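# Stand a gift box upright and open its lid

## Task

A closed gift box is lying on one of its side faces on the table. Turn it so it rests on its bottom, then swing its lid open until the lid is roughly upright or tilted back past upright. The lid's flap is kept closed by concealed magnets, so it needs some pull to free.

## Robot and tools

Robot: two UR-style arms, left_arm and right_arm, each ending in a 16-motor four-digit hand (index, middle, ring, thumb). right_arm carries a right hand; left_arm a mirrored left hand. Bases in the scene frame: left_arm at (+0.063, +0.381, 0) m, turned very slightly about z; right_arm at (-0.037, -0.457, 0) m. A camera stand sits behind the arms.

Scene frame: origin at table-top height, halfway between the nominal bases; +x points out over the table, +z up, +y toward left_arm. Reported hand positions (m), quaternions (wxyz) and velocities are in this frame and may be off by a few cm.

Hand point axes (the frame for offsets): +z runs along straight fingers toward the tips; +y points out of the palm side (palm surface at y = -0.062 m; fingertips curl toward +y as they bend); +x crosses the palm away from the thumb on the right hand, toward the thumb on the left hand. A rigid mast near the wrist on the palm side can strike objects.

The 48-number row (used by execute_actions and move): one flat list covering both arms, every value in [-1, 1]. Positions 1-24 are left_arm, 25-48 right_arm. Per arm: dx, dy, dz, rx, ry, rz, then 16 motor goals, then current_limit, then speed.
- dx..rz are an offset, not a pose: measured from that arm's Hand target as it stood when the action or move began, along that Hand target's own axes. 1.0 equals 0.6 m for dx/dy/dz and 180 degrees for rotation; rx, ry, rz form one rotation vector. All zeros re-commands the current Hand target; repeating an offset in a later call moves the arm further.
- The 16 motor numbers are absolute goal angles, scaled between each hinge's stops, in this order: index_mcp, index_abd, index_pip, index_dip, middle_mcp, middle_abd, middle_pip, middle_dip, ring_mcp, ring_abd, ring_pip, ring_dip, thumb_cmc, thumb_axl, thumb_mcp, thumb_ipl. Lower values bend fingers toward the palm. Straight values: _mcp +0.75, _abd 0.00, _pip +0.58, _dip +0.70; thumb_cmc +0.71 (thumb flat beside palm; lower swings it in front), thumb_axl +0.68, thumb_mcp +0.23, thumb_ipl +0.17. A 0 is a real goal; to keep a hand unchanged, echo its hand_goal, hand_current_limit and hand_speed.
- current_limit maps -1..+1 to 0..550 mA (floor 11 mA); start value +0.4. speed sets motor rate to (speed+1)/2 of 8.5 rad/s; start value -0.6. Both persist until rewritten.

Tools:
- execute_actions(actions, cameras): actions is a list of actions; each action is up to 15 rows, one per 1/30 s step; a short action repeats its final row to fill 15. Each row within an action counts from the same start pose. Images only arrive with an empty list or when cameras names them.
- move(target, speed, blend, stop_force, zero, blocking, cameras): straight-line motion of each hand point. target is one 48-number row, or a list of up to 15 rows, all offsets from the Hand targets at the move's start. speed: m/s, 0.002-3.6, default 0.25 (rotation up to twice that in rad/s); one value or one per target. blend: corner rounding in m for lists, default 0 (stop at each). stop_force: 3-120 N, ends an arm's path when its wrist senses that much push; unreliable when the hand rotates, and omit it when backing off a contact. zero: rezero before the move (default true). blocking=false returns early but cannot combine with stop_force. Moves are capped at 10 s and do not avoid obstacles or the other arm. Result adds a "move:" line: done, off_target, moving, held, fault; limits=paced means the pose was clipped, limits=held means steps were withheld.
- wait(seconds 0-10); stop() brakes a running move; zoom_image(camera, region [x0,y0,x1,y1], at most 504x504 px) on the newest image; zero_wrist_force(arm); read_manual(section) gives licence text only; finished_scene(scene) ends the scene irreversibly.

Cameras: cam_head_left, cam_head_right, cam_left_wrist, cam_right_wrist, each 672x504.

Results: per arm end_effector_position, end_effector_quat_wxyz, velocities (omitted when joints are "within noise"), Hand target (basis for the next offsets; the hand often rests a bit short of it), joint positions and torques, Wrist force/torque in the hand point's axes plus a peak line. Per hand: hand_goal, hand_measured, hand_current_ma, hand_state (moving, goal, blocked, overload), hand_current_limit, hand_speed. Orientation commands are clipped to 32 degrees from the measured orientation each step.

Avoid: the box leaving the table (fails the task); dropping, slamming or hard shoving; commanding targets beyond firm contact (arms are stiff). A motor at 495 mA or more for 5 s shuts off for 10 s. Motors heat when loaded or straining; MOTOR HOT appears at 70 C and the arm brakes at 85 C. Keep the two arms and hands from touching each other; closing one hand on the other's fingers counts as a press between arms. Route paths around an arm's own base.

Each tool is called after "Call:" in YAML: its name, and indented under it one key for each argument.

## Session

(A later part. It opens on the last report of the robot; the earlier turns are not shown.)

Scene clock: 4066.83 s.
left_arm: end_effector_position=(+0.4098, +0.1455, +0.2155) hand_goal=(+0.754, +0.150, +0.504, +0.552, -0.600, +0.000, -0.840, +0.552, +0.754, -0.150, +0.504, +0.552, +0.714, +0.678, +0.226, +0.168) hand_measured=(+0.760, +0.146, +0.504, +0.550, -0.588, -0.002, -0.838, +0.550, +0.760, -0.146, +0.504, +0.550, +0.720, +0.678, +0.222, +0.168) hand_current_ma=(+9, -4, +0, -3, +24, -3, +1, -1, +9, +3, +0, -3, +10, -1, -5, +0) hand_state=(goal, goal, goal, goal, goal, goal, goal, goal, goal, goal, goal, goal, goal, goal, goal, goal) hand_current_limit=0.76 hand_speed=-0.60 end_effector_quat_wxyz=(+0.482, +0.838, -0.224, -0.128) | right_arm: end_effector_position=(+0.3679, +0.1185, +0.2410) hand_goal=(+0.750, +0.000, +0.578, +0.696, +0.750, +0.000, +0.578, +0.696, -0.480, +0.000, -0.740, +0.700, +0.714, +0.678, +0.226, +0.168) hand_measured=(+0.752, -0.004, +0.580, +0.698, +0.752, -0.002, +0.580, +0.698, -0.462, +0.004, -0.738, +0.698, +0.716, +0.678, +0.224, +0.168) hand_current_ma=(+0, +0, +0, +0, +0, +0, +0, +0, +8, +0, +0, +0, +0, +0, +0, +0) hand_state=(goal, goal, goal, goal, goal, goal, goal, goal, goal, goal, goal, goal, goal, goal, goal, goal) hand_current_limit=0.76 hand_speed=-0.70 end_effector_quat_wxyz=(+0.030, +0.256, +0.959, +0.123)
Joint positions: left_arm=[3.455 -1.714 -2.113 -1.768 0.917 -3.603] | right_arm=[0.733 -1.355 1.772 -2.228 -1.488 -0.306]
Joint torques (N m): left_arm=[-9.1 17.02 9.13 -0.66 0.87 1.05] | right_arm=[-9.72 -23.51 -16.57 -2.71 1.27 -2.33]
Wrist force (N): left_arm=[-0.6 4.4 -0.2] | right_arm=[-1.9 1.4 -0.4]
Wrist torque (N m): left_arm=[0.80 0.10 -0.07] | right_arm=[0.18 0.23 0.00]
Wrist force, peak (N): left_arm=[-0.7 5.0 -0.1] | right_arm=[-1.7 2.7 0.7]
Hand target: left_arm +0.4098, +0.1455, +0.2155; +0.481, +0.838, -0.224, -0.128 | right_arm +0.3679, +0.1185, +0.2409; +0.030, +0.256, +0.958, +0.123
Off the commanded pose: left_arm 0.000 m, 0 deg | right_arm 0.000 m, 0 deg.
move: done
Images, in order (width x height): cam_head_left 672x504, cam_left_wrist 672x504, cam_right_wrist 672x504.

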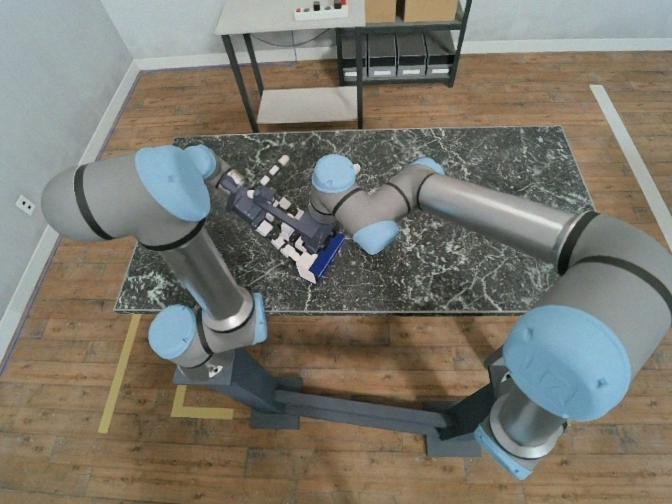

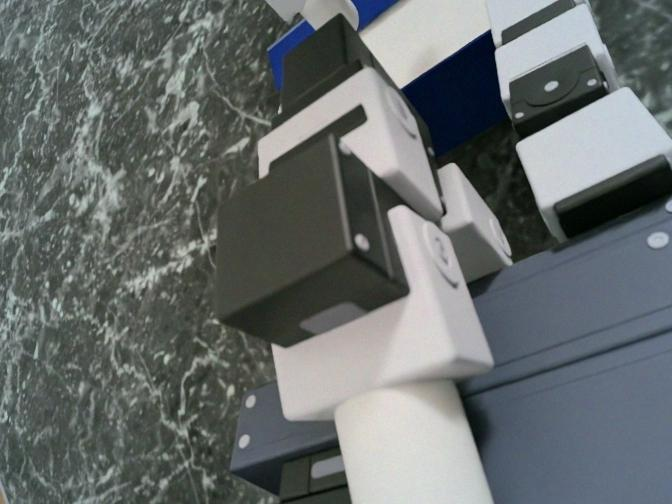

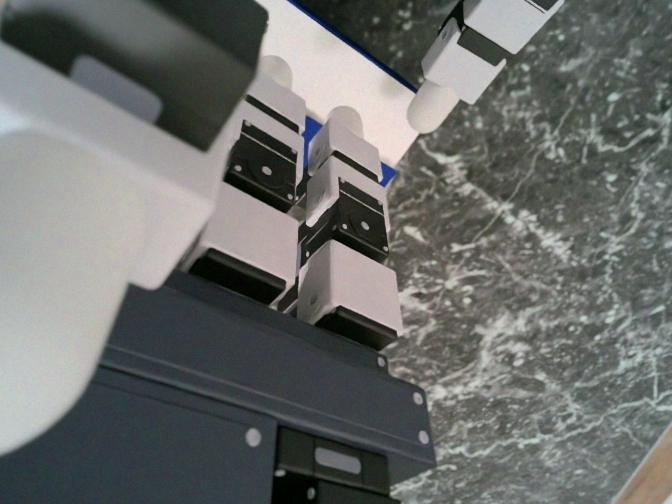

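Call:
move:
  target: [0,-0.0289,0.0167,0,0,0,0.753,0.15,0.504,0.551,-0.6,0,-0.84,0.551,0.753,-0.15,0.504,0.551,0.714,0.678,0.226,0.168,0.76,-0.6,0,-0.009,0.0335,0,0,0,0.75,0,0.577,0.696,0.75,0,0.577,0.696,-0.48,0,-0.74,0.7,0.714,0.678,0.226,0.168,0.76,-0.7]
  speed: 0.012
  stop_force: 5

Scene clock: 4077.53 s.
left_arm: end_effector_position=(+0.4098, +0.1455, +0.1977) hand_goal=(+0.754, +0.150, +0.504, +0.552, -0.600, +0.000, -0.840, +0.552, +0.754, -0.150, +0.504, +0.552, +0.714, +0.678, +0.226, +0.168) hand_measured=(+0.736, +0.148, +0.488, +0.544, -0.588, -0.002, -0.838, +0.550, +0.734, -0.148, +0.488, +0.544, +0.720, +0.678, +0.222, +0.168) hand_current_ma=(-40, -2, -32, -12, +24, -3, +1, -1, -46, +2, -30, -13, +10, -1, -5, +0) hand_state=(goal, goal, goal, goal, goal, goal, goal, goal, blocked, goal, goal, goal, goal, goal, goal, goal) hand_current_limit=0.76 hand_speed=-0.60 end_effector_quat_wxyz=(+0.481, +0.838, -0.224, -0.128) | right_arm: end_effector_position=(+0.3678, +0.1184, +0.2222) hand_goal=(+0.750, +0.000, +0.578, +0.696, +0.750, +0.000, +0.578, +0.696, -0.480, +0.000, -0.740, +0.700, +0.714, +0.678, +0.226, +0.168) hand_measured=(+0.752, -0.004, +0.580, +0.698, +0.752, -0.002, +0.580, +0.698, -0.462, +0.004, -0.738, +0.698, +0.716, +0.678, +0.224, +0.168) hand_current_ma=(+0, +0, +0, +0, +0, +0, +0, +0, +8, +0, +0, +0, +0, +0, +0, +0) hand_state=(goal, goal, goal, goal, goal, goal, goal, goal, goal, goal, goal, goal, goal, goal, goal, goal) hand_current_limit=0.76 hand_speed=-0.70 end_effector_quat_wxyz=(+0.030, +0.256, +0.958, +0.123)
Joint positions: left_arm=[3.455 -1.747 -2.133 -1.715 0.917 -3.603] | right_arm=[0.733 -1.336 1.801 -2.276 -1.487 -0.306]
Joint torques (N m): left_arm=[-0.89 28.74 18.46 1.56 1.09 1.38] | right_arm=[6.63 -36.92 -29.57 -3.01 0.16 1.47]
Wrist force (N): left_arm=[-0.5 5.4 -5.3] | right_arm=[-1.8 1.4 -6.1]
Wrist torque (N m): left_arm=[1.04 -0.01 -0.10] | right_arm=[0.62 0.14 -0.01]
Wrist force, peak (N): left_arm=[-0.2 6.3 -8.1] | right_arm=[-1.3 1.6 -13.8]
Hand target: left_arm +0.4098, +0.1455, +0.1977; +0.481, +0.838, -0.224, -0.128 (not the last commanded pose) | right_arm +0.3678, +0.1184, +0.2222; +0.030, +0.256, +0.958, +0.123 (not the last commanded pose)
Off the commanded pose: left_arm 0.002 m, 0 deg | right_arm 0.002 m, 0 deg.
move: contact (left_arm, right_arm)

Call:
move:
  target: [0,0,0,0,0,0,0.88,0.15,0.504,0.551,-0.6,0,-0.84,0.551,0.88,-0.15,0.504,0.551,0.714,0.678,0.226,0.168,0.76,-0.8,0,0.0005,-0.002,0,0,0,0.75,0,0.577,0.696,0.75,0,0.577,0.696,-0.48,0,-0.74,0.7,0.714,0.678,0.226,0.168,0.76,-0.7]
  speed: 0.012

Call:
move:
  target:
    - [0,0,0,0,0,0,0.88,0.15,0.504,0.551,-0.6,0,-0.84,0.551,0.88,-0.15,0.504,0.551,0.714,0.678,0.226,0.168,0.76,-0.8,0,-0.0645,-0.0169,0,0,0,0.75,0,0.577,0.696,0.75,0,0.577,0.696,-0.48,0,-0.74,0.7,0.714,0.678,0.226,0.168,0.76,-0.7]
    - [0,0,0,0,0,0,0.88,0.15,0.504,0.551,-0.6,0,-0.84,0.551,0.88,-0.15,0.504,0.551,0.714,0.678,0.226,0.168,0.76,-0.8,0,-0.1025,-0.0064,0,0,0,0.75,0,0.577,0.696,0.75,0,0.577,0.696,-0.48,0,-0.74,0.7,0.714,0.678,0.226,0.168,0.76,-0.7]
  speed: 0.02
  stop_force: 12
  cameras: ["cam_head_left","cam_left_wrist","cam_right_wrist"]

Call:
zoom_image:
  camera: "cam_head_left"
  region: [270, 200, 390, 312]

Call:
zoom_image:
  camera: "cam_right_wrist"
  region: [220, 0, 460, 200]

Scene clock: 4098.23 s.
left_arm: end_effector_position=(+0.4098, +0.1455, +0.1977) hand_goal=(+0.880, +0.150, +0.504, +0.552, -0.600, +0.000, -0.840, +0.552, +0.880, -0.150, +0.504, +0.552, +0.714, +0.678, +0.226, +0.168) hand_measured=(+0.760, +0.148, +0.462, +0.532, -0.588, -0.002, -0.838, +0.550, +0.756, -0.148, +0.466, +0.532, +0.720, +0.678, +0.222, +0.168) hand_current_ma=(-462, -2, -107, -43, +24, -3, +1, -1, -483, +2, -92, -43, +10, -1, -5, +0) hand_state=(blocked, goal, blocked, blocked, goal, goal, goal, goal, blocked, goal, blocked, blocked, goal, goal, goal, goal) hand_current_limit=0.76 hand_speed=-0.80 end_effector_quat_wxyz=(+0.481, +0.838, -0.224, -0.128) | right_arm: end_effector_position=(+0.3678, +0.1184, +0.2235) hand_goal=(+0.750, +0.000, +0.578, +0.696, +0.750, +0.000, +0.578, +0.696, -0.480, +0.000, -0.740, +0.700, +0.714, +0.678, +0.226, +0.168) hand_measured=(+0.752, -0.004, +0.580, +0.698, +0.752, -0.002, +0.580, +0.698, -0.462, +0.004, -0.738, +0.698, +0.716, +0.678, +0.224, +0.168) hand_current_ma=(+0, +0, +0, +0, +0, +0, +0, +0, +8, +0, +0, +0, +0, +0, +0, +0) hand_state=(goal, goal, goal, goal, goal, goal, goal, goal, goal, goal, goal, goal, goal, goal, goal, goal) hand_current_limit=0.76 hand_speed=-0.70 end_effector_quat_wxyz=(+0.030, +0.256, +0.958, +0.123)
Joint positions: left_arm=[3.455 -1.747 -2.133 -1.715 0.917 -3.603] | right_arm=[0.733 -1.337 1.799 -2.272 -1.487 -0.306]
Joint torques (N m): left_arm=[-9.18 26.85 17.86 1.75 0.65 1.48] | right_arm=[-6.01 -37.98 -30.66 -2.08 0.2 -0.24]
Wrist force (N): left_arm=[-0.4 10.5 -5.2] | right_arm=[-1.7 1.7 -0.4]
Wrist torque (N m): left_arm=[0.63 -0.01 -0.21] | right_arm=[0.21 0.21 0.00]
Wrist force, peak (N): left_arm=[-0.4 10.8 -5.6] | right_arm=[-1.9 1.8 -6.6]
Hand target: left_arm +0.4098, +0.1455, +0.1977; +0.481, +0.838, -0.224, -0.128 | right_arm +0.3678, +0.1184, +0.2235; +0.030, +0.256, +0.958, +0.123
Off the commanded pose: left_arm 0.000 m, 0 deg | right_arm 0.000 m, 0 deg.
move: done

Scene clock: 4102.63 s.
left_arm: end_effector_position=(+0.4098, +0.1455, +0.1977) hand_goal=(+0.880, +0.150, +0.504, +0.552, -0.600, +0.000, -0.840, +0.552, +0.880, -0.150, +0.504, +0.552, +0.714, +0.678, +0.226, +0.168) hand_measured=(+0.762, +0.148, +0.460, +0.530, -0.588, -0.002, -0.838, +0.550, +0.758, -0.148, +0.466, +0.530, +0.720, +0.678, +0.222, +0.168) hand_current_ma=(-456, -2, -112, -45, +24, -3, +1, -1, -477, +2, -96, -45, +10, -1, -5, +0) hand_state=(blocked, goal, blocked, blocked, goal, goal, goal, goal, blocked, goal, blocked, blocked, goal, goal, goal, goal) hand_current_limit=0.76 hand_speed=-0.80 end_effector_quat_wxyz=(+0.481, +0.838, -0.224, -0.128) | right_arm: end_effector_position=(+0.3376, +0.0659, +0.2118) hand_goal=(+0.750, +0.000, +0.578, +0.696, +0.750, +0.000, +0.578, +0.696, -0.480, +0.000, -0.740, +0.700, +0.714, +0.678, +0.226, +0.168) hand_measured=(+0.748, +0.004, +0.576, +0.696, +0.750, +0.002, +0.580, +0.698, -0.462, +0.004, -0.738, +0.698, +0.716, +0.678, +0.224, +0.168) hand_current_ma=(+0, +0, +0, +0, +0, +0, +0, +0, +8, +0, +0, +0, +0, +0, +0, +0) hand_state=(goal, goal, goal, goal, goal, goal, goal, goal, goal, goal, goal, goal, goal, goal, goal, goal) hand_current_limit=0.76 hand_speed=-0.70 end_effector_quat_wxyz=(+0.030, +0.256, +0.958, +0.123)
Joint positions: left_arm=[3.455 -1.747 -2.133 -1.715 0.917 -3.603] | right_arm=[0.694 -1.46 1.981 -2.328 -1.478 -0.343]
Joint torques (N m): left_arm=[-8.07 16.76 13.91 1.94 0.32 1.16] | right_arm=[11.37 -17 -31.68 -1.51 -0.32 1.86]
Wrist force (N): left_arm=[-0.8 10.3 -8.0] | right_arm=[-1.6 1.6 -0.8]
Wrist torque (N m): left_arm=[0.83 -0.09 -0.22] | right_arm=[0.22 0.15 0.08]
Wrist force, peak (N): left_arm=[-0.6 10.5 -9.6] | right_arm=[-1.9 1.8 -1.2]
Hand target: left_arm +0.4098, +0.1455, +0.1977; +0.481, +0.838, -0.224, -0.128 | right_arm +0.3376, +0.0659, +0.2118; +0.030, +0.256, +0.958, +0.123
Off the commanded pose: left_arm 0.000 m, 0 deg | right_arm 0.000 m, 0 deg.
move: done
Images, in order (width x height): cam_head_left 672x504, cam_left_wrist 672x504, cam_right_wrist 672x504.

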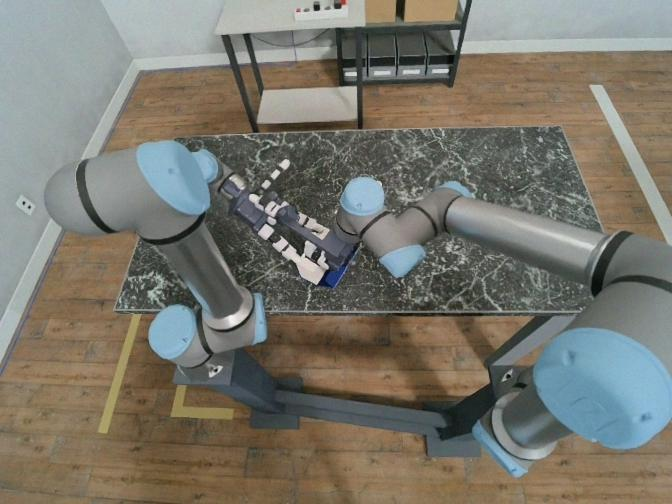

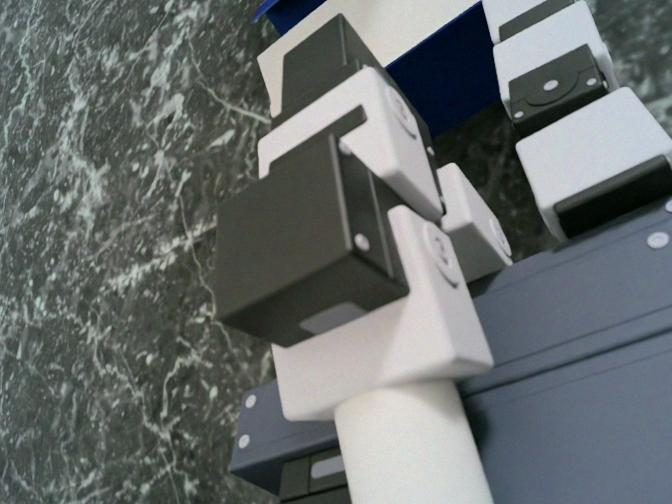

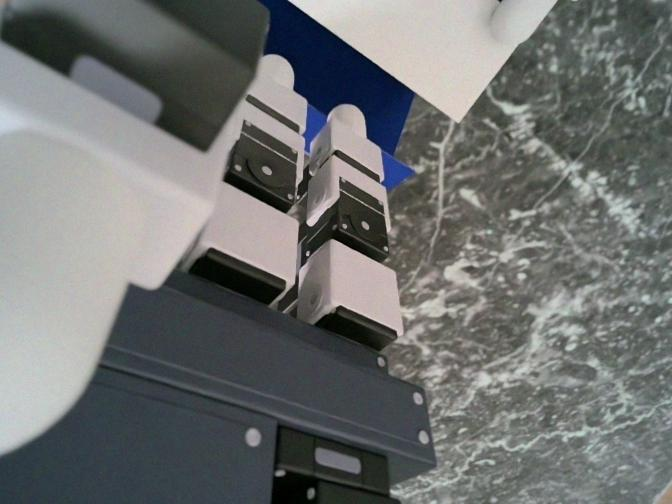

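Scaled by 4.200.

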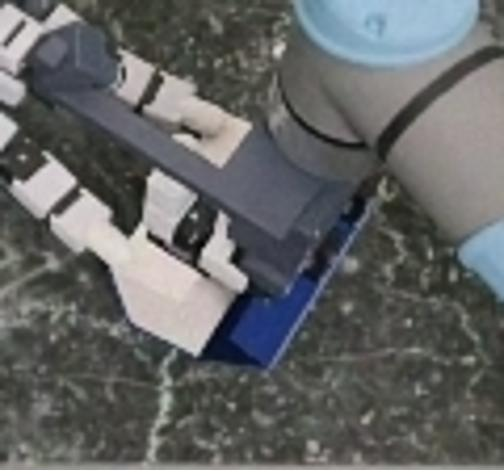

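Scaled by 2.100.

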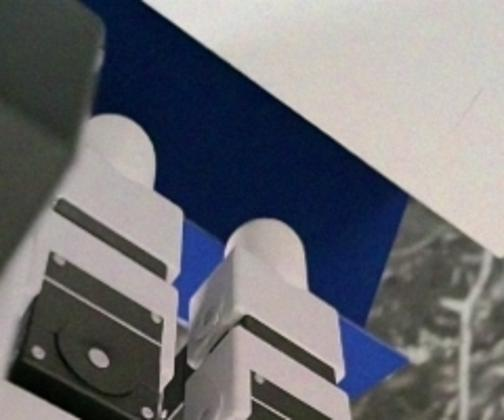

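Call:
move:
  target:
    - [0,0,0,0,0,0,0.88,0.15,0.504,0.551,-0.6,0,-0.84,0.551,0.88,-0.15,0.504,0.551,0.714,0.678,0.226,0.168,0.76,-0.8,0,-0.008,0.0605,0,0,0,0.75,0,0.577,0.696,0.75,0,0.577,0.696,-0.48,0,-0.74,0.7,0.714,0.678,0.226,0.168,0.76,-0.7]
    - [0,0,0,0,0,0,0.88,0.15,0.504,0.551,-0.6,0,-0.84,0.551,0.88,-0.15,0.504,0.551,0.714,0.678,0.226,0.168,0.76,-0.8,0,-0.0365,0.1076,0,0,0,0.75,0,0.577,0.696,0.75,0,0.577,0.696,-0.48,0,-0.74,0.7,0.714,0.678,0.226,0.168,0.76,-0.7]
  speed: 0.04
  stop_force: 6
  cameras: ["cam_head_left","cam_right_wrist"]

Call:
zoom_image:
  camera: "cam_head_left"
  region: [270, 200, 390, 312]

Scene clock: 4176.27 s.
left_arm: end_effector_position=(+0.4098, +0.1455, +0.1977) hand_goal=(+0.880, +0.150, +0.504, +0.552, -0.600, +0.000, -0.840, +0.552, +0.880, -0.150, +0.504, +0.552, +0.714, +0.678, +0.226, +0.168) hand_measured=(+0.762, +0.148, +0.460, +0.530, -0.588, -0.002, -0.838, +0.550, +0.758, -0.148, +0.466, +0.530, +0.720, +0.678, +0.222, +0.168) hand_current_ma=(-456, -2, -113, -46, +24, -3, +1, -1, -477, +2, -96, -45, +10, -1, -5, +0) hand_state=(blocked, goal, blocked, blocked, goal, goal, goal, goal, blocked, goal, blocked, blocked, goal, goal, goal, goal) hand_current_limit=0.76 hand_speed=-0.80 end_effector_quat_wxyz=(+0.481, +0.838, -0.224, -0.128) | right_arm: end_effector_position=(+0.3348, +0.0617, +0.1438) hand_goal=(+0.750, +0.000, +0.578, +0.696, +0.750, +0.000, +0.578, +0.696, -0.480, +0.000, -0.740, +0.700, +0.714, +0.678, +0.226, +0.168) hand_measured=(+0.748, +0.004, +0.576, +0.696, +0.750, +0.002, +0.578, +0.698, -0.462, +0.004, -0.738, +0.698, +0.716, +0.678, +0.224, +0.168) hand_current_ma=(+0, +0, +0, +0, +0, +0, +0, +0, +8, +0, +0, +0, +0, +0, +0, +0) hand_state=(goal, goal, goal, goal, goal, goal, goal, goal, goal, goal, goal, goal, goal, goal, goal, goal) hand_current_limit=0.76 hand_speed=-0.70 end_effector_quat_wxyz=(+0.030, +0.256, +0.958, +0.123)
Joint positions: left_arm=[3.455 -1.747 -2.133 -1.715 0.917 -3.603] | right_arm=[0.691 -1.368 2.083 -2.521 -1.478 -0.346]
Joint torques (N m): left_arm=[-6.05 16.61 10.42 2 -0.26 1.16] | right_arm=[10.32 -35.48 -28.78 -3.48 0.62 1.76]
Wrist force (N): left_arm=[-0.8 10.8 -5.9] | right_arm=[-1.4 1.4 -0.2]
Wrist torque (N m): left_arm=[0.69 -0.01 -0.24] | right_arm=[0.14 0.17 0.05]
Wrist force, peak (N): left_arm=[-0.6 10.6 -8.2] | right_arm=[-1.8 1.8 -1.5]
Hand target: left_arm +0.4098, +0.1455, +0.1977; +0.481, +0.838, -0.224, -0.128 | right_arm +0.3348, +0.0617, +0.1438; +0.030, +0.256, +0.958, +0.123
Off the commanded pose: left_arm 0.000 m, 0 deg | right_arm 0.000 m, 0 deg.
move: done
Images, in order (width x height): cam_head_left 672x504, cam_right_wrist 672x504.

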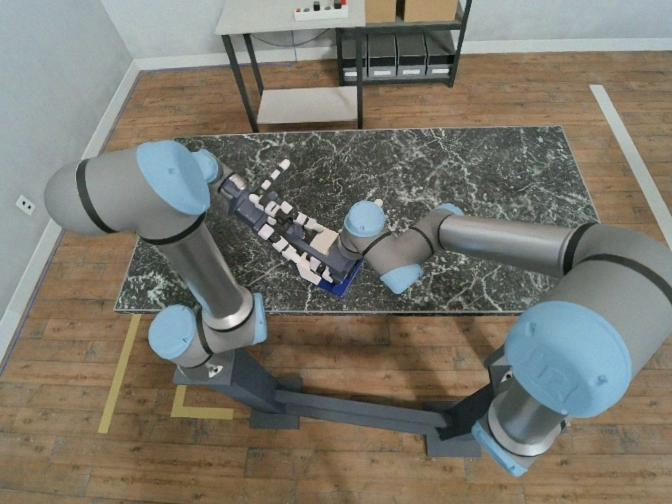

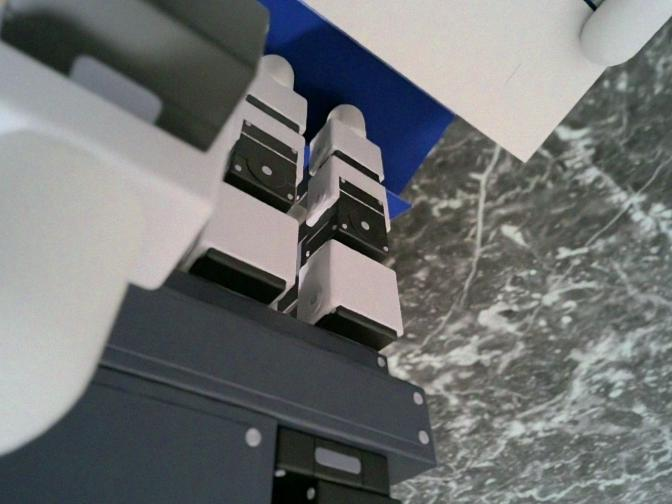

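Scaled by 4.200.

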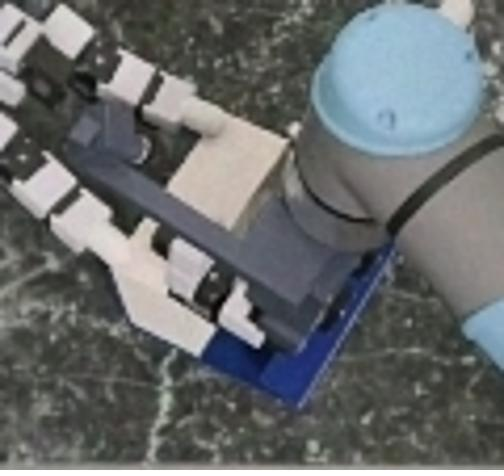

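Call:
move:
  target: [0,0,0,0,0,0,0.88,0.15,0.504,0.551,-0.6,0,-0.84,0.551,0.88,-0.15,0.504,0.551,0.714,0.678,0.226,0.168,0.76,-0.8,0,-0.012,0.022,0,0,0,0.75,0,0.577,0.696,0.75,0,0.577,0.696,-0.48,0,-0.74,0.7,0.714,0.678,0.226,0.168,0.76,-0.7]
  speed: 0.02
  stop_force: 5
  cameras: ["cam_head_left","cam_right_wrist"]

Call:
zoom_image:
  camera: "cam_head_left"
  region: [270, 200, 390, 312]

Scene clock: 4187.43 s.
left_arm: end_effector_position=(+0.4098, +0.1455, +0.1977) hand_goal=(+0.880, +0.150, +0.504, +0.552, -0.600, +0.000, -0.840, +0.552, +0.880, -0.150, +0.504, +0.552, +0.714, +0.678, +0.226, +0.168) hand_measured=(+0.762, +0.148, +0.460, +0.530, -0.588, -0.002, -0.838, +0.550, +0.758, -0.148, +0.466, +0.530, +0.720, +0.678, +0.222, +0.168) hand_current_ma=(-456, -2, -113, -46, +24, -3, +1, -1, -477, +2, -96, -45, +10, -1, -5, +0) hand_state=(blocked, goal, blocked, blocked, goal, goal, goal, goal, blocked, goal, blocked, blocked, goal, goal, goal, goal) hand_current_limit=0.76 hand_speed=-0.80 end_effector_quat_wxyz=(+0.481, +0.838, -0.224, -0.128) | right_arm: end_effector_position=(+0.3342, +0.0609, +0.1398) hand_goal=(+0.750, +0.000, +0.578, +0.696, +0.750, +0.000, +0.578, +0.696, -0.480, +0.000, -0.740, +0.700, +0.714, +0.678, +0.226, +0.168) hand_measured=(+0.746, +0.002, +0.576, +0.696, +0.748, +0.000, +0.578, +0.698, -0.462, +0.004, -0.738, +0.698, +0.716, +0.678, +0.224, +0.168) hand_current_ma=(-1, +0, +0, +0, +0, +0, +0, +0, +8, +0, +0, +0, +0, +0, +0, +0) hand_state=(goal, goal, goal, goal, goal, goal, goal, goal, goal, goal, goal, goal, goal, goal, goal, goal) hand_current_limit=0.76 hand_speed=-0.70 end_effector_quat_wxyz=(+0.030, +0.256, +0.958, +0.123)
Joint positions: left_arm=[3.455 -1.747 -2.133 -1.715 0.917 -3.603] | right_arm=[0.691 -1.363 2.09 -2.534 -1.478 -0.347]
Joint torques (N m): left_arm=[-4.97 17.48 10.22 1.88 -0.68 0.94] | right_arm=[11.32 -31.61 -26.31 -3.16 -1.03 2.06]
Wrist force (N): left_arm=[-0.9 10.9 -4.8] | right_arm=[-1.7 1.7 -6.9]
Wrist torque (N m): left_arm=[0.60 0.03 -0.25] | right_arm=[0.63 0.07 0.02]
Wrist force, peak (N): left_arm=[-0.5 11.0 -5.8] | right_arm=[-1.1 1.7 -23.4]
Hand target: left_arm +0.4098, +0.1455, +0.1977; +0.481, +0.838, -0.224, -0.128 | right_arm +0.3342, +0.0609, +0.1398; +0.030, +0.256, +0.958, +0.123 (not the last commanded pose)
Off the commanded pose: left_arm 0.000 m, 0 deg | right_arm 0.011 m, 0 deg.
move: contact (right_arm)
Images, in order (width x height): cam_head_left 672x504, cam_right_wrist 672x504.

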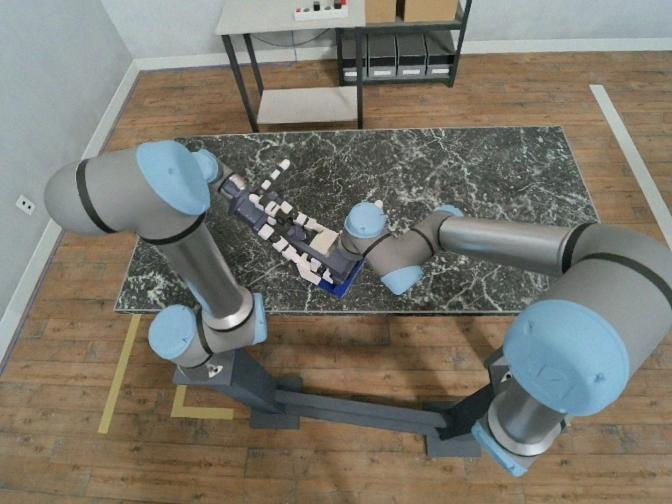

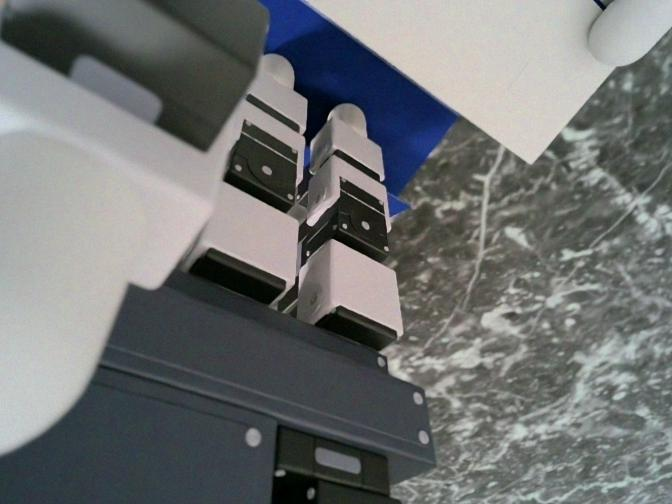

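Scaled by 4.200.

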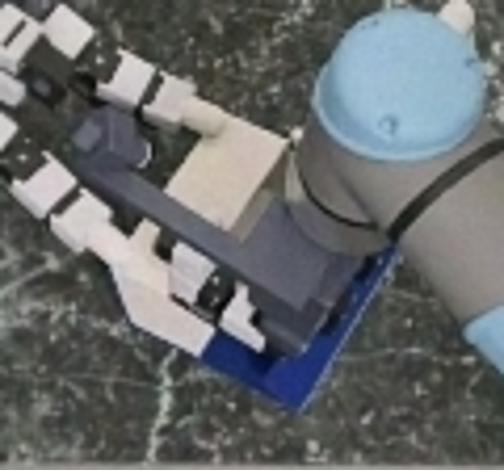

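Call:
move:
  target:
    - [0,0,0,0,0,0,0.753,0.15,0.504,0.551,-0.6,0,-0.84,0.551,0.753,-0.15,0.504,0.551,0.714,0.678,0.226,0.168,0.76,-0.8,0,-0.0045,-0.0155,0,0,0,0.75,0,0.577,0.696,0.75,0,0.577,0.696,-0.48,0,-0.74,0.7,0.714,0.678,0.226,0.168,0.76,-0.7]
    - [0,0.0289,-0.0167,0,0,0,0.753,0.15,0.504,0.551,-0.6,0,-0.84,0.551,0.753,-0.15,0.504,0.551,0.714,0.678,0.226,0.168,0.76,-0.8,0,-0.0045,-0.0155,0,0,0,0.75,0,0.577,0.696,0.75,0,0.577,0.696,-0.48,0,-0.74,0.7,0.714,0.678,0.226,0.168,0.76,-0.7]
    - [0,-0.0065,-0.0602,0.0833,0,0,0.753,0.15,0.504,0.551,-0.6,0,-0.84,0.551,0.753,-0.15,0.504,0.551,0.714,0.678,0.226,0.168,0.76,-0.8,0,-0.0245,-0.0803,-0.111,0,0,0.75,0,0.577,0.696,0.75,0,0.577,0.696,-0.48,0,-0.74,0.7,0.714,0.678,0.226,0.168,0.76,-0.7]
    - [0,-0.0685,-0.0243,0.0833,0,0,0.753,0.15,0.504,0.551,-0.6,0,-0.84,0.551,0.753,-0.15,0.504,0.551,0.714,0.678,0.226,0.168,0.76,-0.8,0,-0.0245,-0.0803,-0.111,0,0,0.75,0,0.577,0.696,0.75,0,0.577,0.696,-0.48,0,-0.74,0.7,0.714,0.678,0.226,0.168,0.76,-0.7]
  speed: [0.05,0.06,0.1,0.06]
  blend: [0,0.005,0.01,0]
  cameras: ["cam_head_left","cam_left_wrist"]

Call:
zoom_image:
  camera: "cam_head_left"
  region: [270, 200, 390, 312]

Scene clock: 4453.93 s.
left_arm: end_effector_position=(+0.4265, +0.1743, +0.1695) hand_goal=(+0.754, +0.150, +0.504, +0.552, -0.600, +0.000, -0.840, +0.552, +0.754, -0.150, +0.504, +0.552, +0.714, +0.678, +0.226, +0.168) hand_measured=(+0.760, +0.148, +0.504, +0.550, -0.588, -0.002, -0.838, +0.550, +0.760, -0.148, +0.504, +0.550, +0.720, +0.678, +0.222, +0.168) hand_current_ma=(+8, -2, +0, -3, +24, -3, +1, -1, +8, +2, +0, -3, +10, -1, -5, +0) hand_state=(goal, goal, goal, goal, goal, goal, goal, goal, goal, goal, goal, goal, goal, goal, goal, goal) hand_current_limit=0.76 hand_speed=-0.80 end_effector_quat_wxyz=(+0.368, +0.893, -0.239, -0.097) | right_arm: end_effector_position=(+0.3213, +0.0380, +0.1827) hand_goal=(+0.750, +0.000, +0.578, +0.696, +0.750, +0.000, +0.578, +0.696, -0.480, +0.000, -0.740, +0.700, +0.714, +0.678, +0.226, +0.168) hand_measured=(+0.752, +0.002, +0.576, +0.696, +0.752, +0.000, +0.578, +0.698, -0.464, +0.004, -0.738, +0.698, +0.716, +0.678, +0.224, +0.168) hand_current_ma=(+0, +0, +0, +0, +0, +0, +0, +0, +6, +0, +0, +0, +0, +0, +0, +0) hand_state=(goal, goal, goal, goal, goal, goal, goal, goal, goal, goal, goal, goal, goal, goal, goal, goal) hand_current_limit=0.76 hand_speed=-0.70 end_effector_quat_wxyz=(+0.074, +0.247, +0.923, +0.287)
Joint positions: left_arm=[3.478 -1.699 -2.144 -1.493 1.064 -3.732] | right_arm=[0.614 -1.419 2.336 -3.043 -1.325 -0.363]
Joint torques (N m): left_arm=[1.25 27.53 20.53 -0.5 -2.75 -0.21] | right_arm=[11.37 -30.24 -25.74 -3.87 -1.24 -0.33]
Wrist force (N): left_arm=[-0.7 4.4 -0.3] | right_arm=[-1.3 2.2 -0.1]
Wrist torque (N m): left_arm=[0.82 0.12 -0.13] | right_arm=[0.03 0.08 0.04]
Wrist force, peak (N): left_arm=[-0.5 11.1 -4.9] | right_arm=[-1.9 1.6 -7.2]
Hand target: left_arm +0.4265, +0.1743, +0.1696; +0.368, +0.893, -0.239, -0.097 | right_arm +0.3213, +0.0380, +0.1828; +0.074, +0.247, +0.923, +0.287
Off the commanded pose: left_arm 0.000 m, 0 deg | right_arm 0.000 m, 0 deg.
move: done
Images, in order (width x height): cam_head_left 672x504, cam_left_wrist 672x504.

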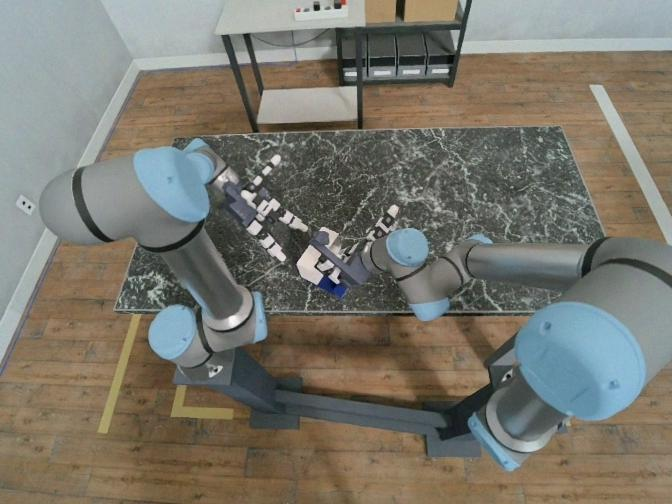

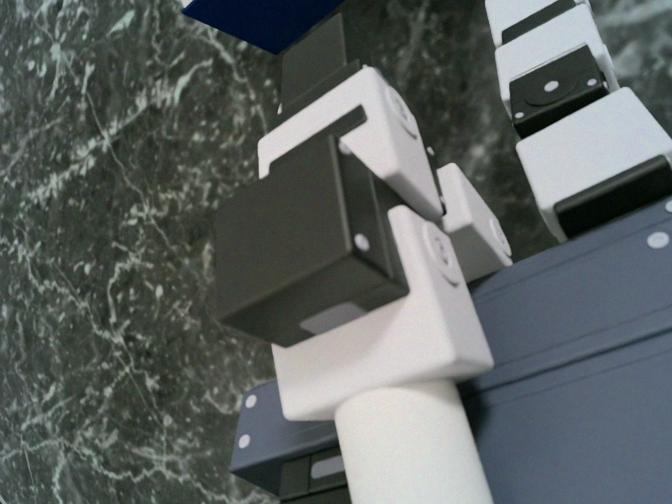

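Scaled by 4.200.

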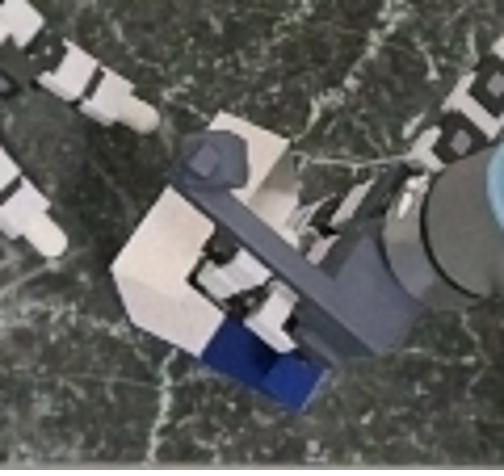

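Call:
move:
  target:
    - [0,0.0418,0.0468,0,0,0,0.753,0.15,0.504,0.551,-0.6,0,-0.84,0.551,0.753,-0.15,0.504,0.551,0.714,0.678,0.226,0.168,0.76,-0.8,0,0.033,0.0235,0,0,0,0.75,0,0.577,0.696,0.75,0,0.577,0.696,-0.48,0,-0.74,0.7,0.714,0.678,0.226,0.168,0.76,-0.7]
    - [0,0.0205,0.0292,0,0,0,0.753,0.15,0.504,0.551,-0.6,0,-0.84,0.551,0.753,-0.15,0.504,0.551,0.714,0.678,0.226,0.168,0.76,-0.8,0,0.0876,0.0353,0,0,0,0.75,0,0.577,0.696,0.75,0,0.577,0.696,-0.48,0,-0.74,0.7,0.714,0.678,0.226,0.168,0.76,-0.7]
  speed: [0.06,0.03]
  cameras: ["cam_head_left","cam_right_wrist"]

Call:
zoom_image:
  camera: "cam_head_left"
  region: [270, 200, 390, 312]

Scene clock: 4479.13 s.
left_arm: end_effector_position=(+0.4160, +0.1561, +0.1658) hand_goal=(+0.754, +0.150, +0.504, +0.552, -0.600, +0.000, -0.840, +0.552, +0.754, -0.150, +0.504, +0.552, +0.714, +0.678, +0.226, +0.168) hand_measured=(+0.760, +0.148, +0.504, +0.550, -0.588, -0.002, -0.838, +0.550, +0.760, -0.148, +0.504, +0.550, +0.720, +0.678, +0.222, +0.168) hand_current_ma=(+8, -2, +0, -3, +24, -3, +1, -1, +8, +2, +0, -3, +10, -1, -5, +0) hand_state=(goal, goal, goal, goal, goal, goal, goal, goal, goal, goal, goal, goal, goal, goal, goal, goal) hand_current_limit=0.76 hand_speed=-0.80 end_effector_quat_wxyz=(+0.368, +0.893, -0.239, -0.097) | right_arm: end_effector_position=(+0.3489, +0.0860, +0.1950) hand_goal=(+0.750, +0.000, +0.578, +0.696, +0.750, +0.000, +0.578, +0.696, -0.480, +0.000, -0.740, +0.700, +0.714, +0.678, +0.226, +0.168) hand_measured=(+0.754, +0.002, +0.578, +0.696, +0.754, +0.000, +0.578, +0.698, -0.464, +0.004, -0.738, +0.698, +0.716, +0.678, +0.224, +0.168) hand_current_ma=(+1, +0, +0, +0, +1, +0, +0, +0, +6, +0, +0, +0, +0, +0, +0, +0) hand_state=(goal, goal, goal, goal, goal, goal, goal, goal, goal, goal, goal, goal, goal, goal, goal, goal) hand_current_limit=0.76 hand_speed=-0.70 end_effector_quat_wxyz=(+0.074, +0.247, +0.923, +0.287)
Joint positions: left_arm=[3.444 -1.684 -2.179 -1.457 1.045 -3.764] | right_arm=[0.667 -1.333 2.175 -2.979 -1.353 -0.317]
Joint torques (N m): left_arm=[-8.19 24.82 11.95 1.33 -1.07 -1.09] | right_arm=[-7.04 -35.6 -6.66 -4.26 0.3 -0.69]
Wrist force (N): left_arm=[-0.7 4.6 -0.3] | right_arm=[-1.7 1.5 0.0]
Wrist torque (N m): left_arm=[0.84 0.10 -0.22] | right_arm=[0.02 0.17 -0.02]
Wrist force, peak (N): left_arm=[-0.6 5.0 0.4] | right_arm=[-1.7 2.3 0.0]
Hand target: left_arm +0.4160, +0.1560, +0.1658; +0.368, +0.893, -0.239, -0.097 | right_arm +0.3489, +0.0859, +0.1951; +0.074, +0.247, +0.923, +0.287
Off the commanded pose: left_arm 0.000 m, 0 deg | right_arm 0.000 m, 0 deg.
move: done
Images, in order (width x height): cam_head_left 672x504, cam_right_wrist 672x504.

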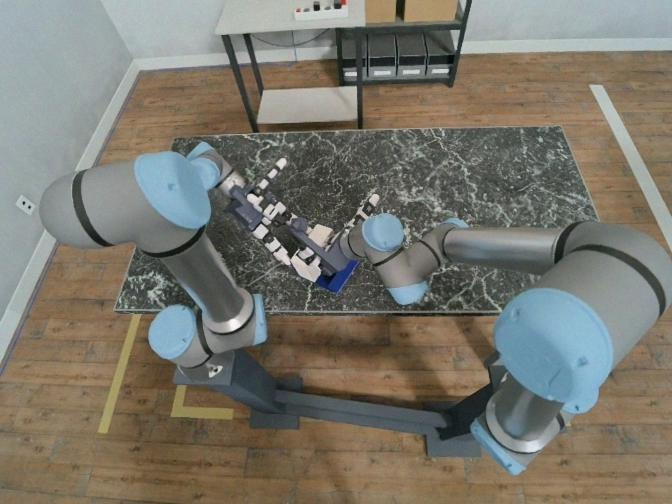

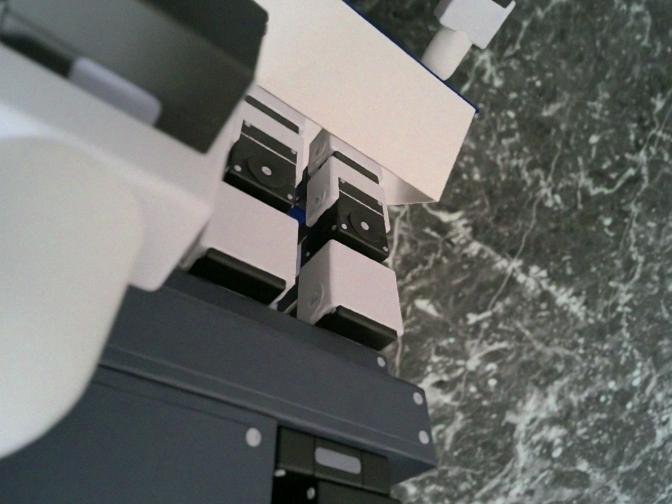

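Scaled by 4.200.

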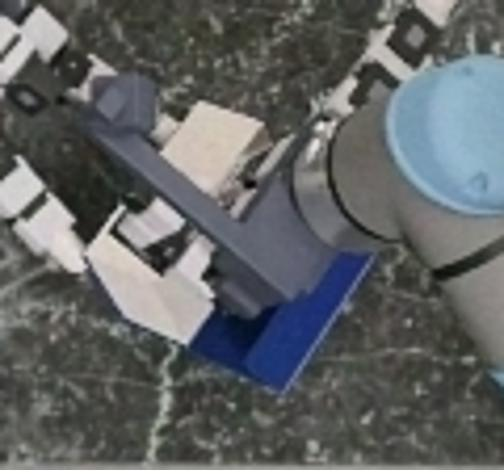

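Call:
move:
  target:
    - [0,-0.0287,-0.0099,0,0,0,0.753,0.15,0.504,0.551,-0.6,0,-0.84,0.551,0.753,-0.15,0.504,0.551,0.714,0.678,0.226,0.168,0.76,-0.8,0,0.0476,0.0294,0,0,0,0.75,0,0.577,0.696,0.75,0,0.577,0.696,-0.48,0,-0.74,0.7,0.714,0.678,0.226,0.168,0.76,-0.7]
  speed: 0.03
  cameras: ["cam_head_left","cam_right_wrist"]

Call:
zoom_image:
  camera: "cam_head_left"
  region: [270, 200, 390, 312]

Scene clock: 4496.77 s.
left_arm: end_effector_position=(+0.4242, +0.1704, +0.1578) hand_goal=(+0.754, +0.150, +0.504, +0.552, -0.600, +0.000, -0.840, +0.552, +0.754, -0.150, +0.504, +0.552, +0.714, +0.678, +0.226, +0.168) hand_measured=(+0.760, +0.148, +0.504, +0.550, -0.588, -0.002, -0.838, +0.550, +0.760, -0.148, +0.504, +0.550, +0.720, +0.678, +0.222, +0.168) hand_current_ma=(+8, -2, +0, -3, +24, -3, +1, -1, +8, +2, +0, -3, +10, -1, -5, +0) hand_state=(goal, goal, goal, goal, goal, goal, goal, goal, goal, goal, goal, goal, goal, goal, goal, goal) hand_current_limit=0.76 hand_speed=-0.80 end_effector_quat_wxyz=(+0.368, +0.893, -0.239, -0.097) | right_arm: end_effector_position=(+0.3655, +0.1151, +0.1966) hand_goal=(+0.750, +0.000, +0.578, +0.696, +0.750, +0.000, +0.578, +0.696, -0.480, +0.000, -0.740, +0.700, +0.714, +0.678, +0.226, +0.168) hand_measured=(+0.754, +0.002, +0.578, +0.696, +0.754, +0.000, +0.578, +0.698, -0.464, +0.004, -0.738, +0.698, +0.716, +0.678, +0.224, +0.168) hand_current_ma=(+1, +0, +0, +0, +1, +0, +0, +0, +6, +0, +0, +0, +0, +0, +0, +0) hand_state=(goal, goal, goal, goal, goal, goal, goal, goal, goal, goal, goal, goal, goal, goal, goal, goal) hand_current_limit=0.76 hand_speed=-0.70 end_effector_quat_wxyz=(+0.074, +0.247, +0.923, +0.287)
Joint positions: left_arm=[3.47 -1.716 -2.165 -1.452 1.06 -3.738] | right_arm=[0.693 -1.27 2.08 -2.952 -1.367 -0.295]
Joint torques (N m): left_arm=[-7.05 30.34 12.8 2.07 -0.92 -0.98] | right_arm=[-6.12 -38.57 -7.94 -4.14 0.18 -0.55]
Wrist force (N): left_arm=[-0.6 4.5 -0.2] | right_arm=[-1.5 1.5 0.1]
Wrist torque (N m): left_arm=[0.83 0.10 -0.20] | right_arm=[-0.04 0.17 0.00]
Wrist force, peak (N): left_arm=[-0.4 5.0 0.0] | right_arm=[-1.6 2.0 -0.1]
Hand target: left_arm +0.4242, +0.1703, +0.1579; +0.368, +0.893, -0.239, -0.097 | right_arm +0.3656, +0.1150, +0.1967; +0.074, +0.247, +0.923, +0.287
Off the commanded pose: left_arm 0.000 m, 0 deg | right_arm 0.000 m, 0 deg.
move: done
Images, in order (width x height): cam_head_left 672x504, cam_right_wrist 672x504.

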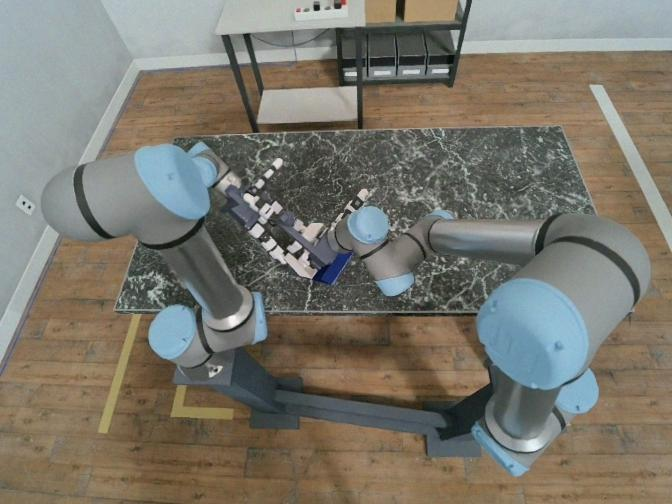

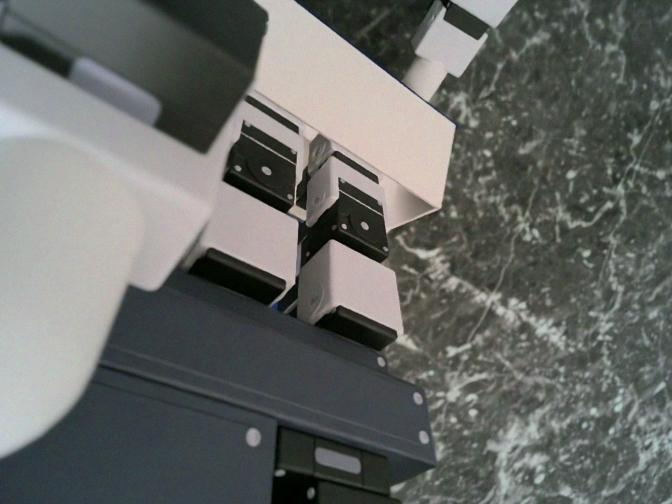

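Scaled by 4.200.

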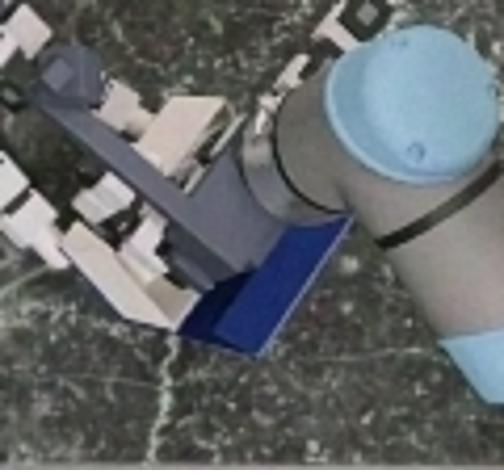

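Call:
move:
  target:
    - [0,-0.0271,-0.0073,0,0,0,0.753,0.15,0.504,0.551,-0.6,0,-0.84,0.551,0.753,-0.15,0.504,0.551,0.714,0.678,0.226,0.168,0.76,-0.8,0,0.0284,0.0321,0,0,0,0.75,0,0.577,0.696,0.75,0,0.577,0.696,-0.48,0,-0.74,0.7,0.714,0.678,0.226,0.168,0.76,-0.7]
    - [0,-0.0413,-0.012,0,0,0,0.753,0.15,0.504,0.551,-0.6,0,-0.84,0.551,0.753,-0.15,0.504,0.551,0.714,0.678,0.226,0.168,0.76,-0.8,0,0.04,0.0503,0,0,0,0.75,0,0.577,0.696,0.75,0,0.577,0.696,-0.48,0,-0.74,0.7,0.714,0.678,0.226,0.168,0.76,-0.7]
  speed: 0.02
  blend: [0.003,0]
  cameras: ["cam_head_left","cam_right_wrist"]

Call:
zoom_image:
  camera: "cam_head_left"
  region: [270, 200, 390, 312]

Scene clock: 4514.87 s.
left_arm: end_effector_position=(+0.4356, +0.1900, +0.1455) hand_goal=(+0.754, +0.150, +0.504, +0.552, -0.600, +0.000, -0.840, +0.552, +0.754, -0.150, +0.504, +0.552, +0.714, +0.678, +0.226, +0.168) hand_measured=(+0.760, +0.148, +0.504, +0.550, -0.588, -0.002, -0.838, +0.550, +0.760, -0.148, +0.504, +0.550, +0.720, +0.678, +0.222, +0.168) hand_current_ma=(+8, -2, +0, -3, +24, -3, +1, -1, +8, +2, +0, -3, +10, -1, -5, +0) hand_state=(goal, goal, goal, goal, goal, goal, goal, goal, goal, goal, goal, goal, goal, goal, goal, goal) hand_current_limit=0.76 hand_speed=-0.80 end_effector_quat_wxyz=(+0.368, +0.893, -0.239, -0.097) | right_arm: end_effector_position=(+0.3839, +0.1472, +0.1854) hand_goal=(+0.750, +0.000, +0.578, +0.696, +0.750, +0.000, +0.578, +0.696, -0.480, +0.000, -0.740, +0.700, +0.714, +0.678, +0.226, +0.168) hand_measured=(+0.756, +0.002, +0.580, +0.696, +0.754, +0.000, +0.578, +0.698, -0.464, +0.004, -0.738, +0.698, +0.716, +0.678, +0.224, +0.168) hand_current_ma=(+1, +0, +0, +0, +1, +0, +0, +0, +6, +0, +0, +0, +0, +0, +0, +0) hand_state=(goal, goal, goal, goal, goal, goal, goal, goal, goal, goal, goal, goal, goal, goal, goal, goal) hand_current_limit=0.76 hand_speed=-0.70 end_effector_quat_wxyz=(+0.074, +0.247, +0.923, +0.287)
Joint positions: left_arm=[3.506 -1.764 -2.143 -1.441 1.081 -3.706] | right_arm=[0.718 -1.178 1.983 -2.951 -1.381 -0.274]
Joint torques (N m): left_arm=[-6.14 28.86 12.96 2.22 -0.37 0.19] | right_arm=[2.93 -42.37 -8.16 -3.97 -0.69 0.94]
Wrist force (N): left_arm=[-0.7 4.2 0.1] | right_arm=[-1.4 1.9 0.0]
Wrist torque (N m): left_arm=[0.76 0.11 -0.18] | right_arm=[-0.02 0.18 0.03]
Wrist force, peak (N): left_arm=[-0.7 4.8 0.0] | right_arm=[-1.6 2.1 -0.1]
Hand target: left_arm +0.4355, +0.1899, +0.1455; +0.368, +0.893, -0.239, -0.097 | right_arm +0.3839, +0.1470, +0.1854; +0.074, +0.247, +0.923, +0.287
Off the commanded pose: left_arm 0.000 m, 0 deg | right_arm 0.000 m, 0 deg.
move: done
Images, in order (width x height): cam_head_left 672x504, cam_right_wrist 672x504.

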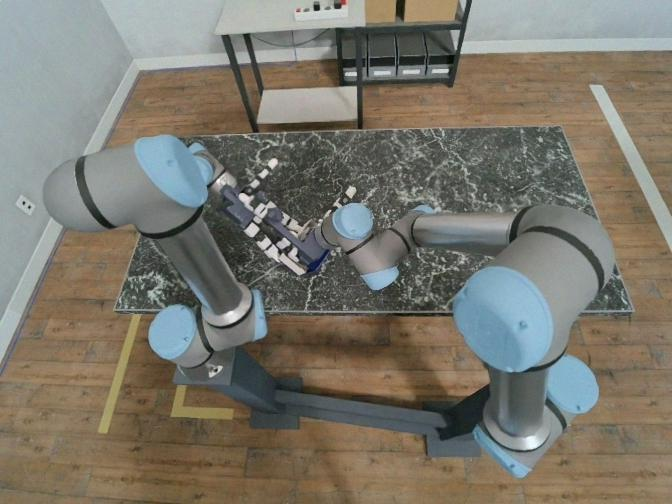

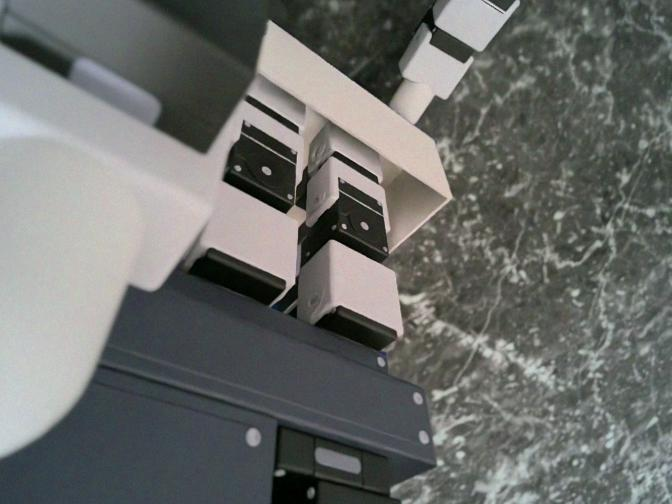

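Scaled by 4.200.

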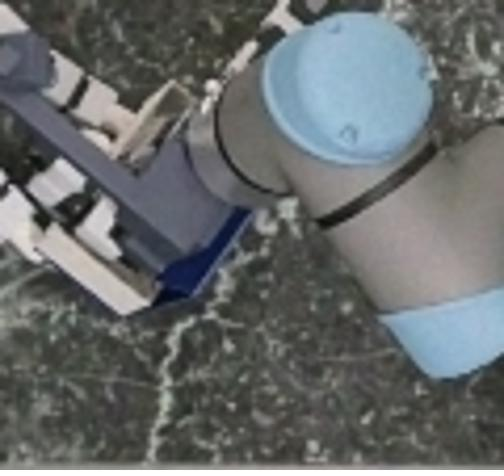

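Call:
move:
  target: [0,-0.0336,-0.0088,0,0,0,0.753,0.15,0.504,0.551,-0.6,0,-0.84,0.551,0.753,-0.15,0.504,0.551,0.714,0.678,0.226,0.168,0.76,-0.8,0,0.0198,0.024,0,0,0,0.75,0,0.577,0.696,0.75,0,0.577,0.696,-0.48,0,-0.74,0.7,0.714,0.678,0.226,0.168,0.76,-0.7]
  speed: 0.02
  cameras: ["cam_head_left","cam_right_wrist"]

Call:
zoom_image:
  camera: "cam_head_left"
  region: [270, 200, 390, 312]

Scene clock: 4528.30 s.
left_arm: end_effector_position=(+0.4446, +0.2056, +0.1350) hand_goal=(+0.754, +0.150, +0.504, +0.552, -0.600, +0.000, -0.840, +0.552, +0.754, -0.150, +0.504, +0.552, +0.714, +0.678, +0.226, +0.168) hand_measured=(+0.760, +0.148, +0.504, +0.550, -0.588, -0.002, -0.838, +0.550, +0.760, -0.148, +0.504, +0.550, +0.720, +0.678, +0.222, +0.168) hand_current_ma=(+8, -2, +0, -3, +24, -3, +1, -1, +8, +2, +0, -3, +10, -1, -5, +0) hand_state=(goal, goal, goal, goal, goal, goal, goal, goal, goal, goal, goal, goal, goal, goal, goal, goal) hand_current_limit=0.76 hand_speed=-0.80 end_effector_quat_wxyz=(+0.368, +0.893, -0.239, -0.097) | right_arm: end_effector_position=(+0.3928, +0.1627, +0.1802) hand_goal=(+0.750, +0.000, +0.578, +0.696, +0.750, +0.000, +0.578, +0.696, -0.480, +0.000, -0.740, +0.700, +0.714, +0.678, +0.226, +0.168) hand_measured=(+0.760, +0.002, +0.582, +0.696, +0.756, +0.000, +0.580, +0.698, -0.464, +0.004, -0.738, +0.698, +0.716, +0.678, +0.224, +0.168) hand_current_ma=(+2, +0, +0, +0, +1, +0, +0, +0, +6, +0, +0, +0, +0, +0, +0, +0) hand_state=(goal, goal, goal, goal, goal, goal, goal, goal, goal, goal, goal, goal, goal, goal, goal, goal) hand_current_limit=0.76 hand_speed=-0.70 end_effector_quat_wxyz=(+0.074, +0.247, +0.923, +0.287)
Joint positions: left_arm=[3.532 -1.804 -2.125 -1.43 1.097 -3.682] | right_arm=[0.729 -1.135 1.933 -2.945 -1.387 -0.264]
Joint torques (N m): left_arm=[-7.76 31.59 10.95 1.36 -0.63 -0.47] | right_arm=[3.75 -43.7 -7.82 -2.43 -0.67 1.07]
Wrist force (N): left_arm=[-0.8 4.2 -0.2] | right_arm=[-1.7 1.3 -0.7]
Wrist torque (N m): left_arm=[0.79 0.12 -0.20] | right_arm=[0.05 0.19 0.00]
Wrist force, peak (N): left_arm=[-0.6 4.6 0.3] | right_arm=[-1.7 2.3 0.0]
Hand target: left_arm +0.4445, +0.2055, +0.1351; +0.368, +0.893, -0.239, -0.097 | right_arm +0.3928, +0.1626, +0.1803; +0.074, +0.247, +0.923, +0.287
Off the commanded pose: left_arm 0.000 m, 0 deg | right_arm 0.000 m, 0 deg.
move: done
Images, in order (width x height): cam_head_left 672x504, cam_right_wrist 672x504.

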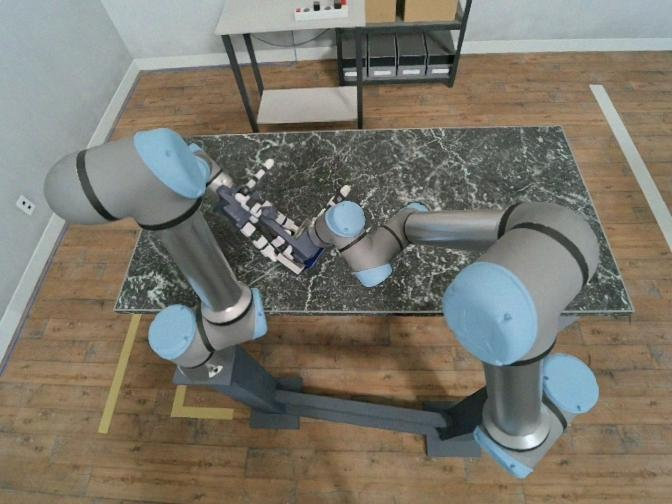

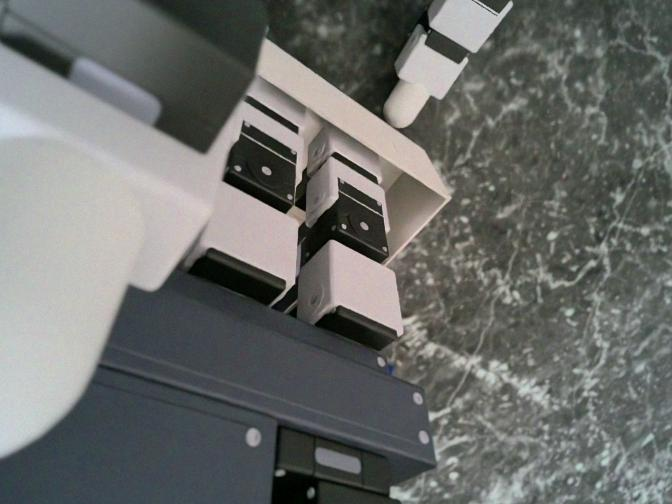

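Scaled by 4.200.

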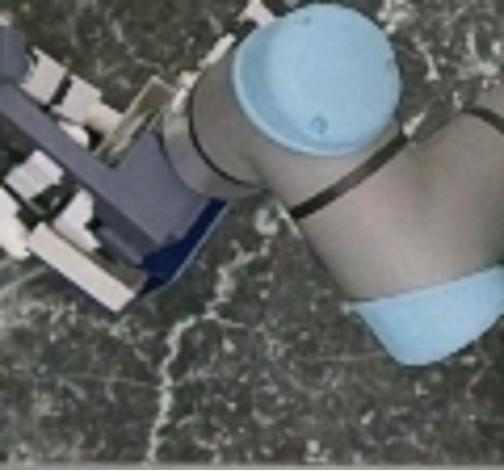

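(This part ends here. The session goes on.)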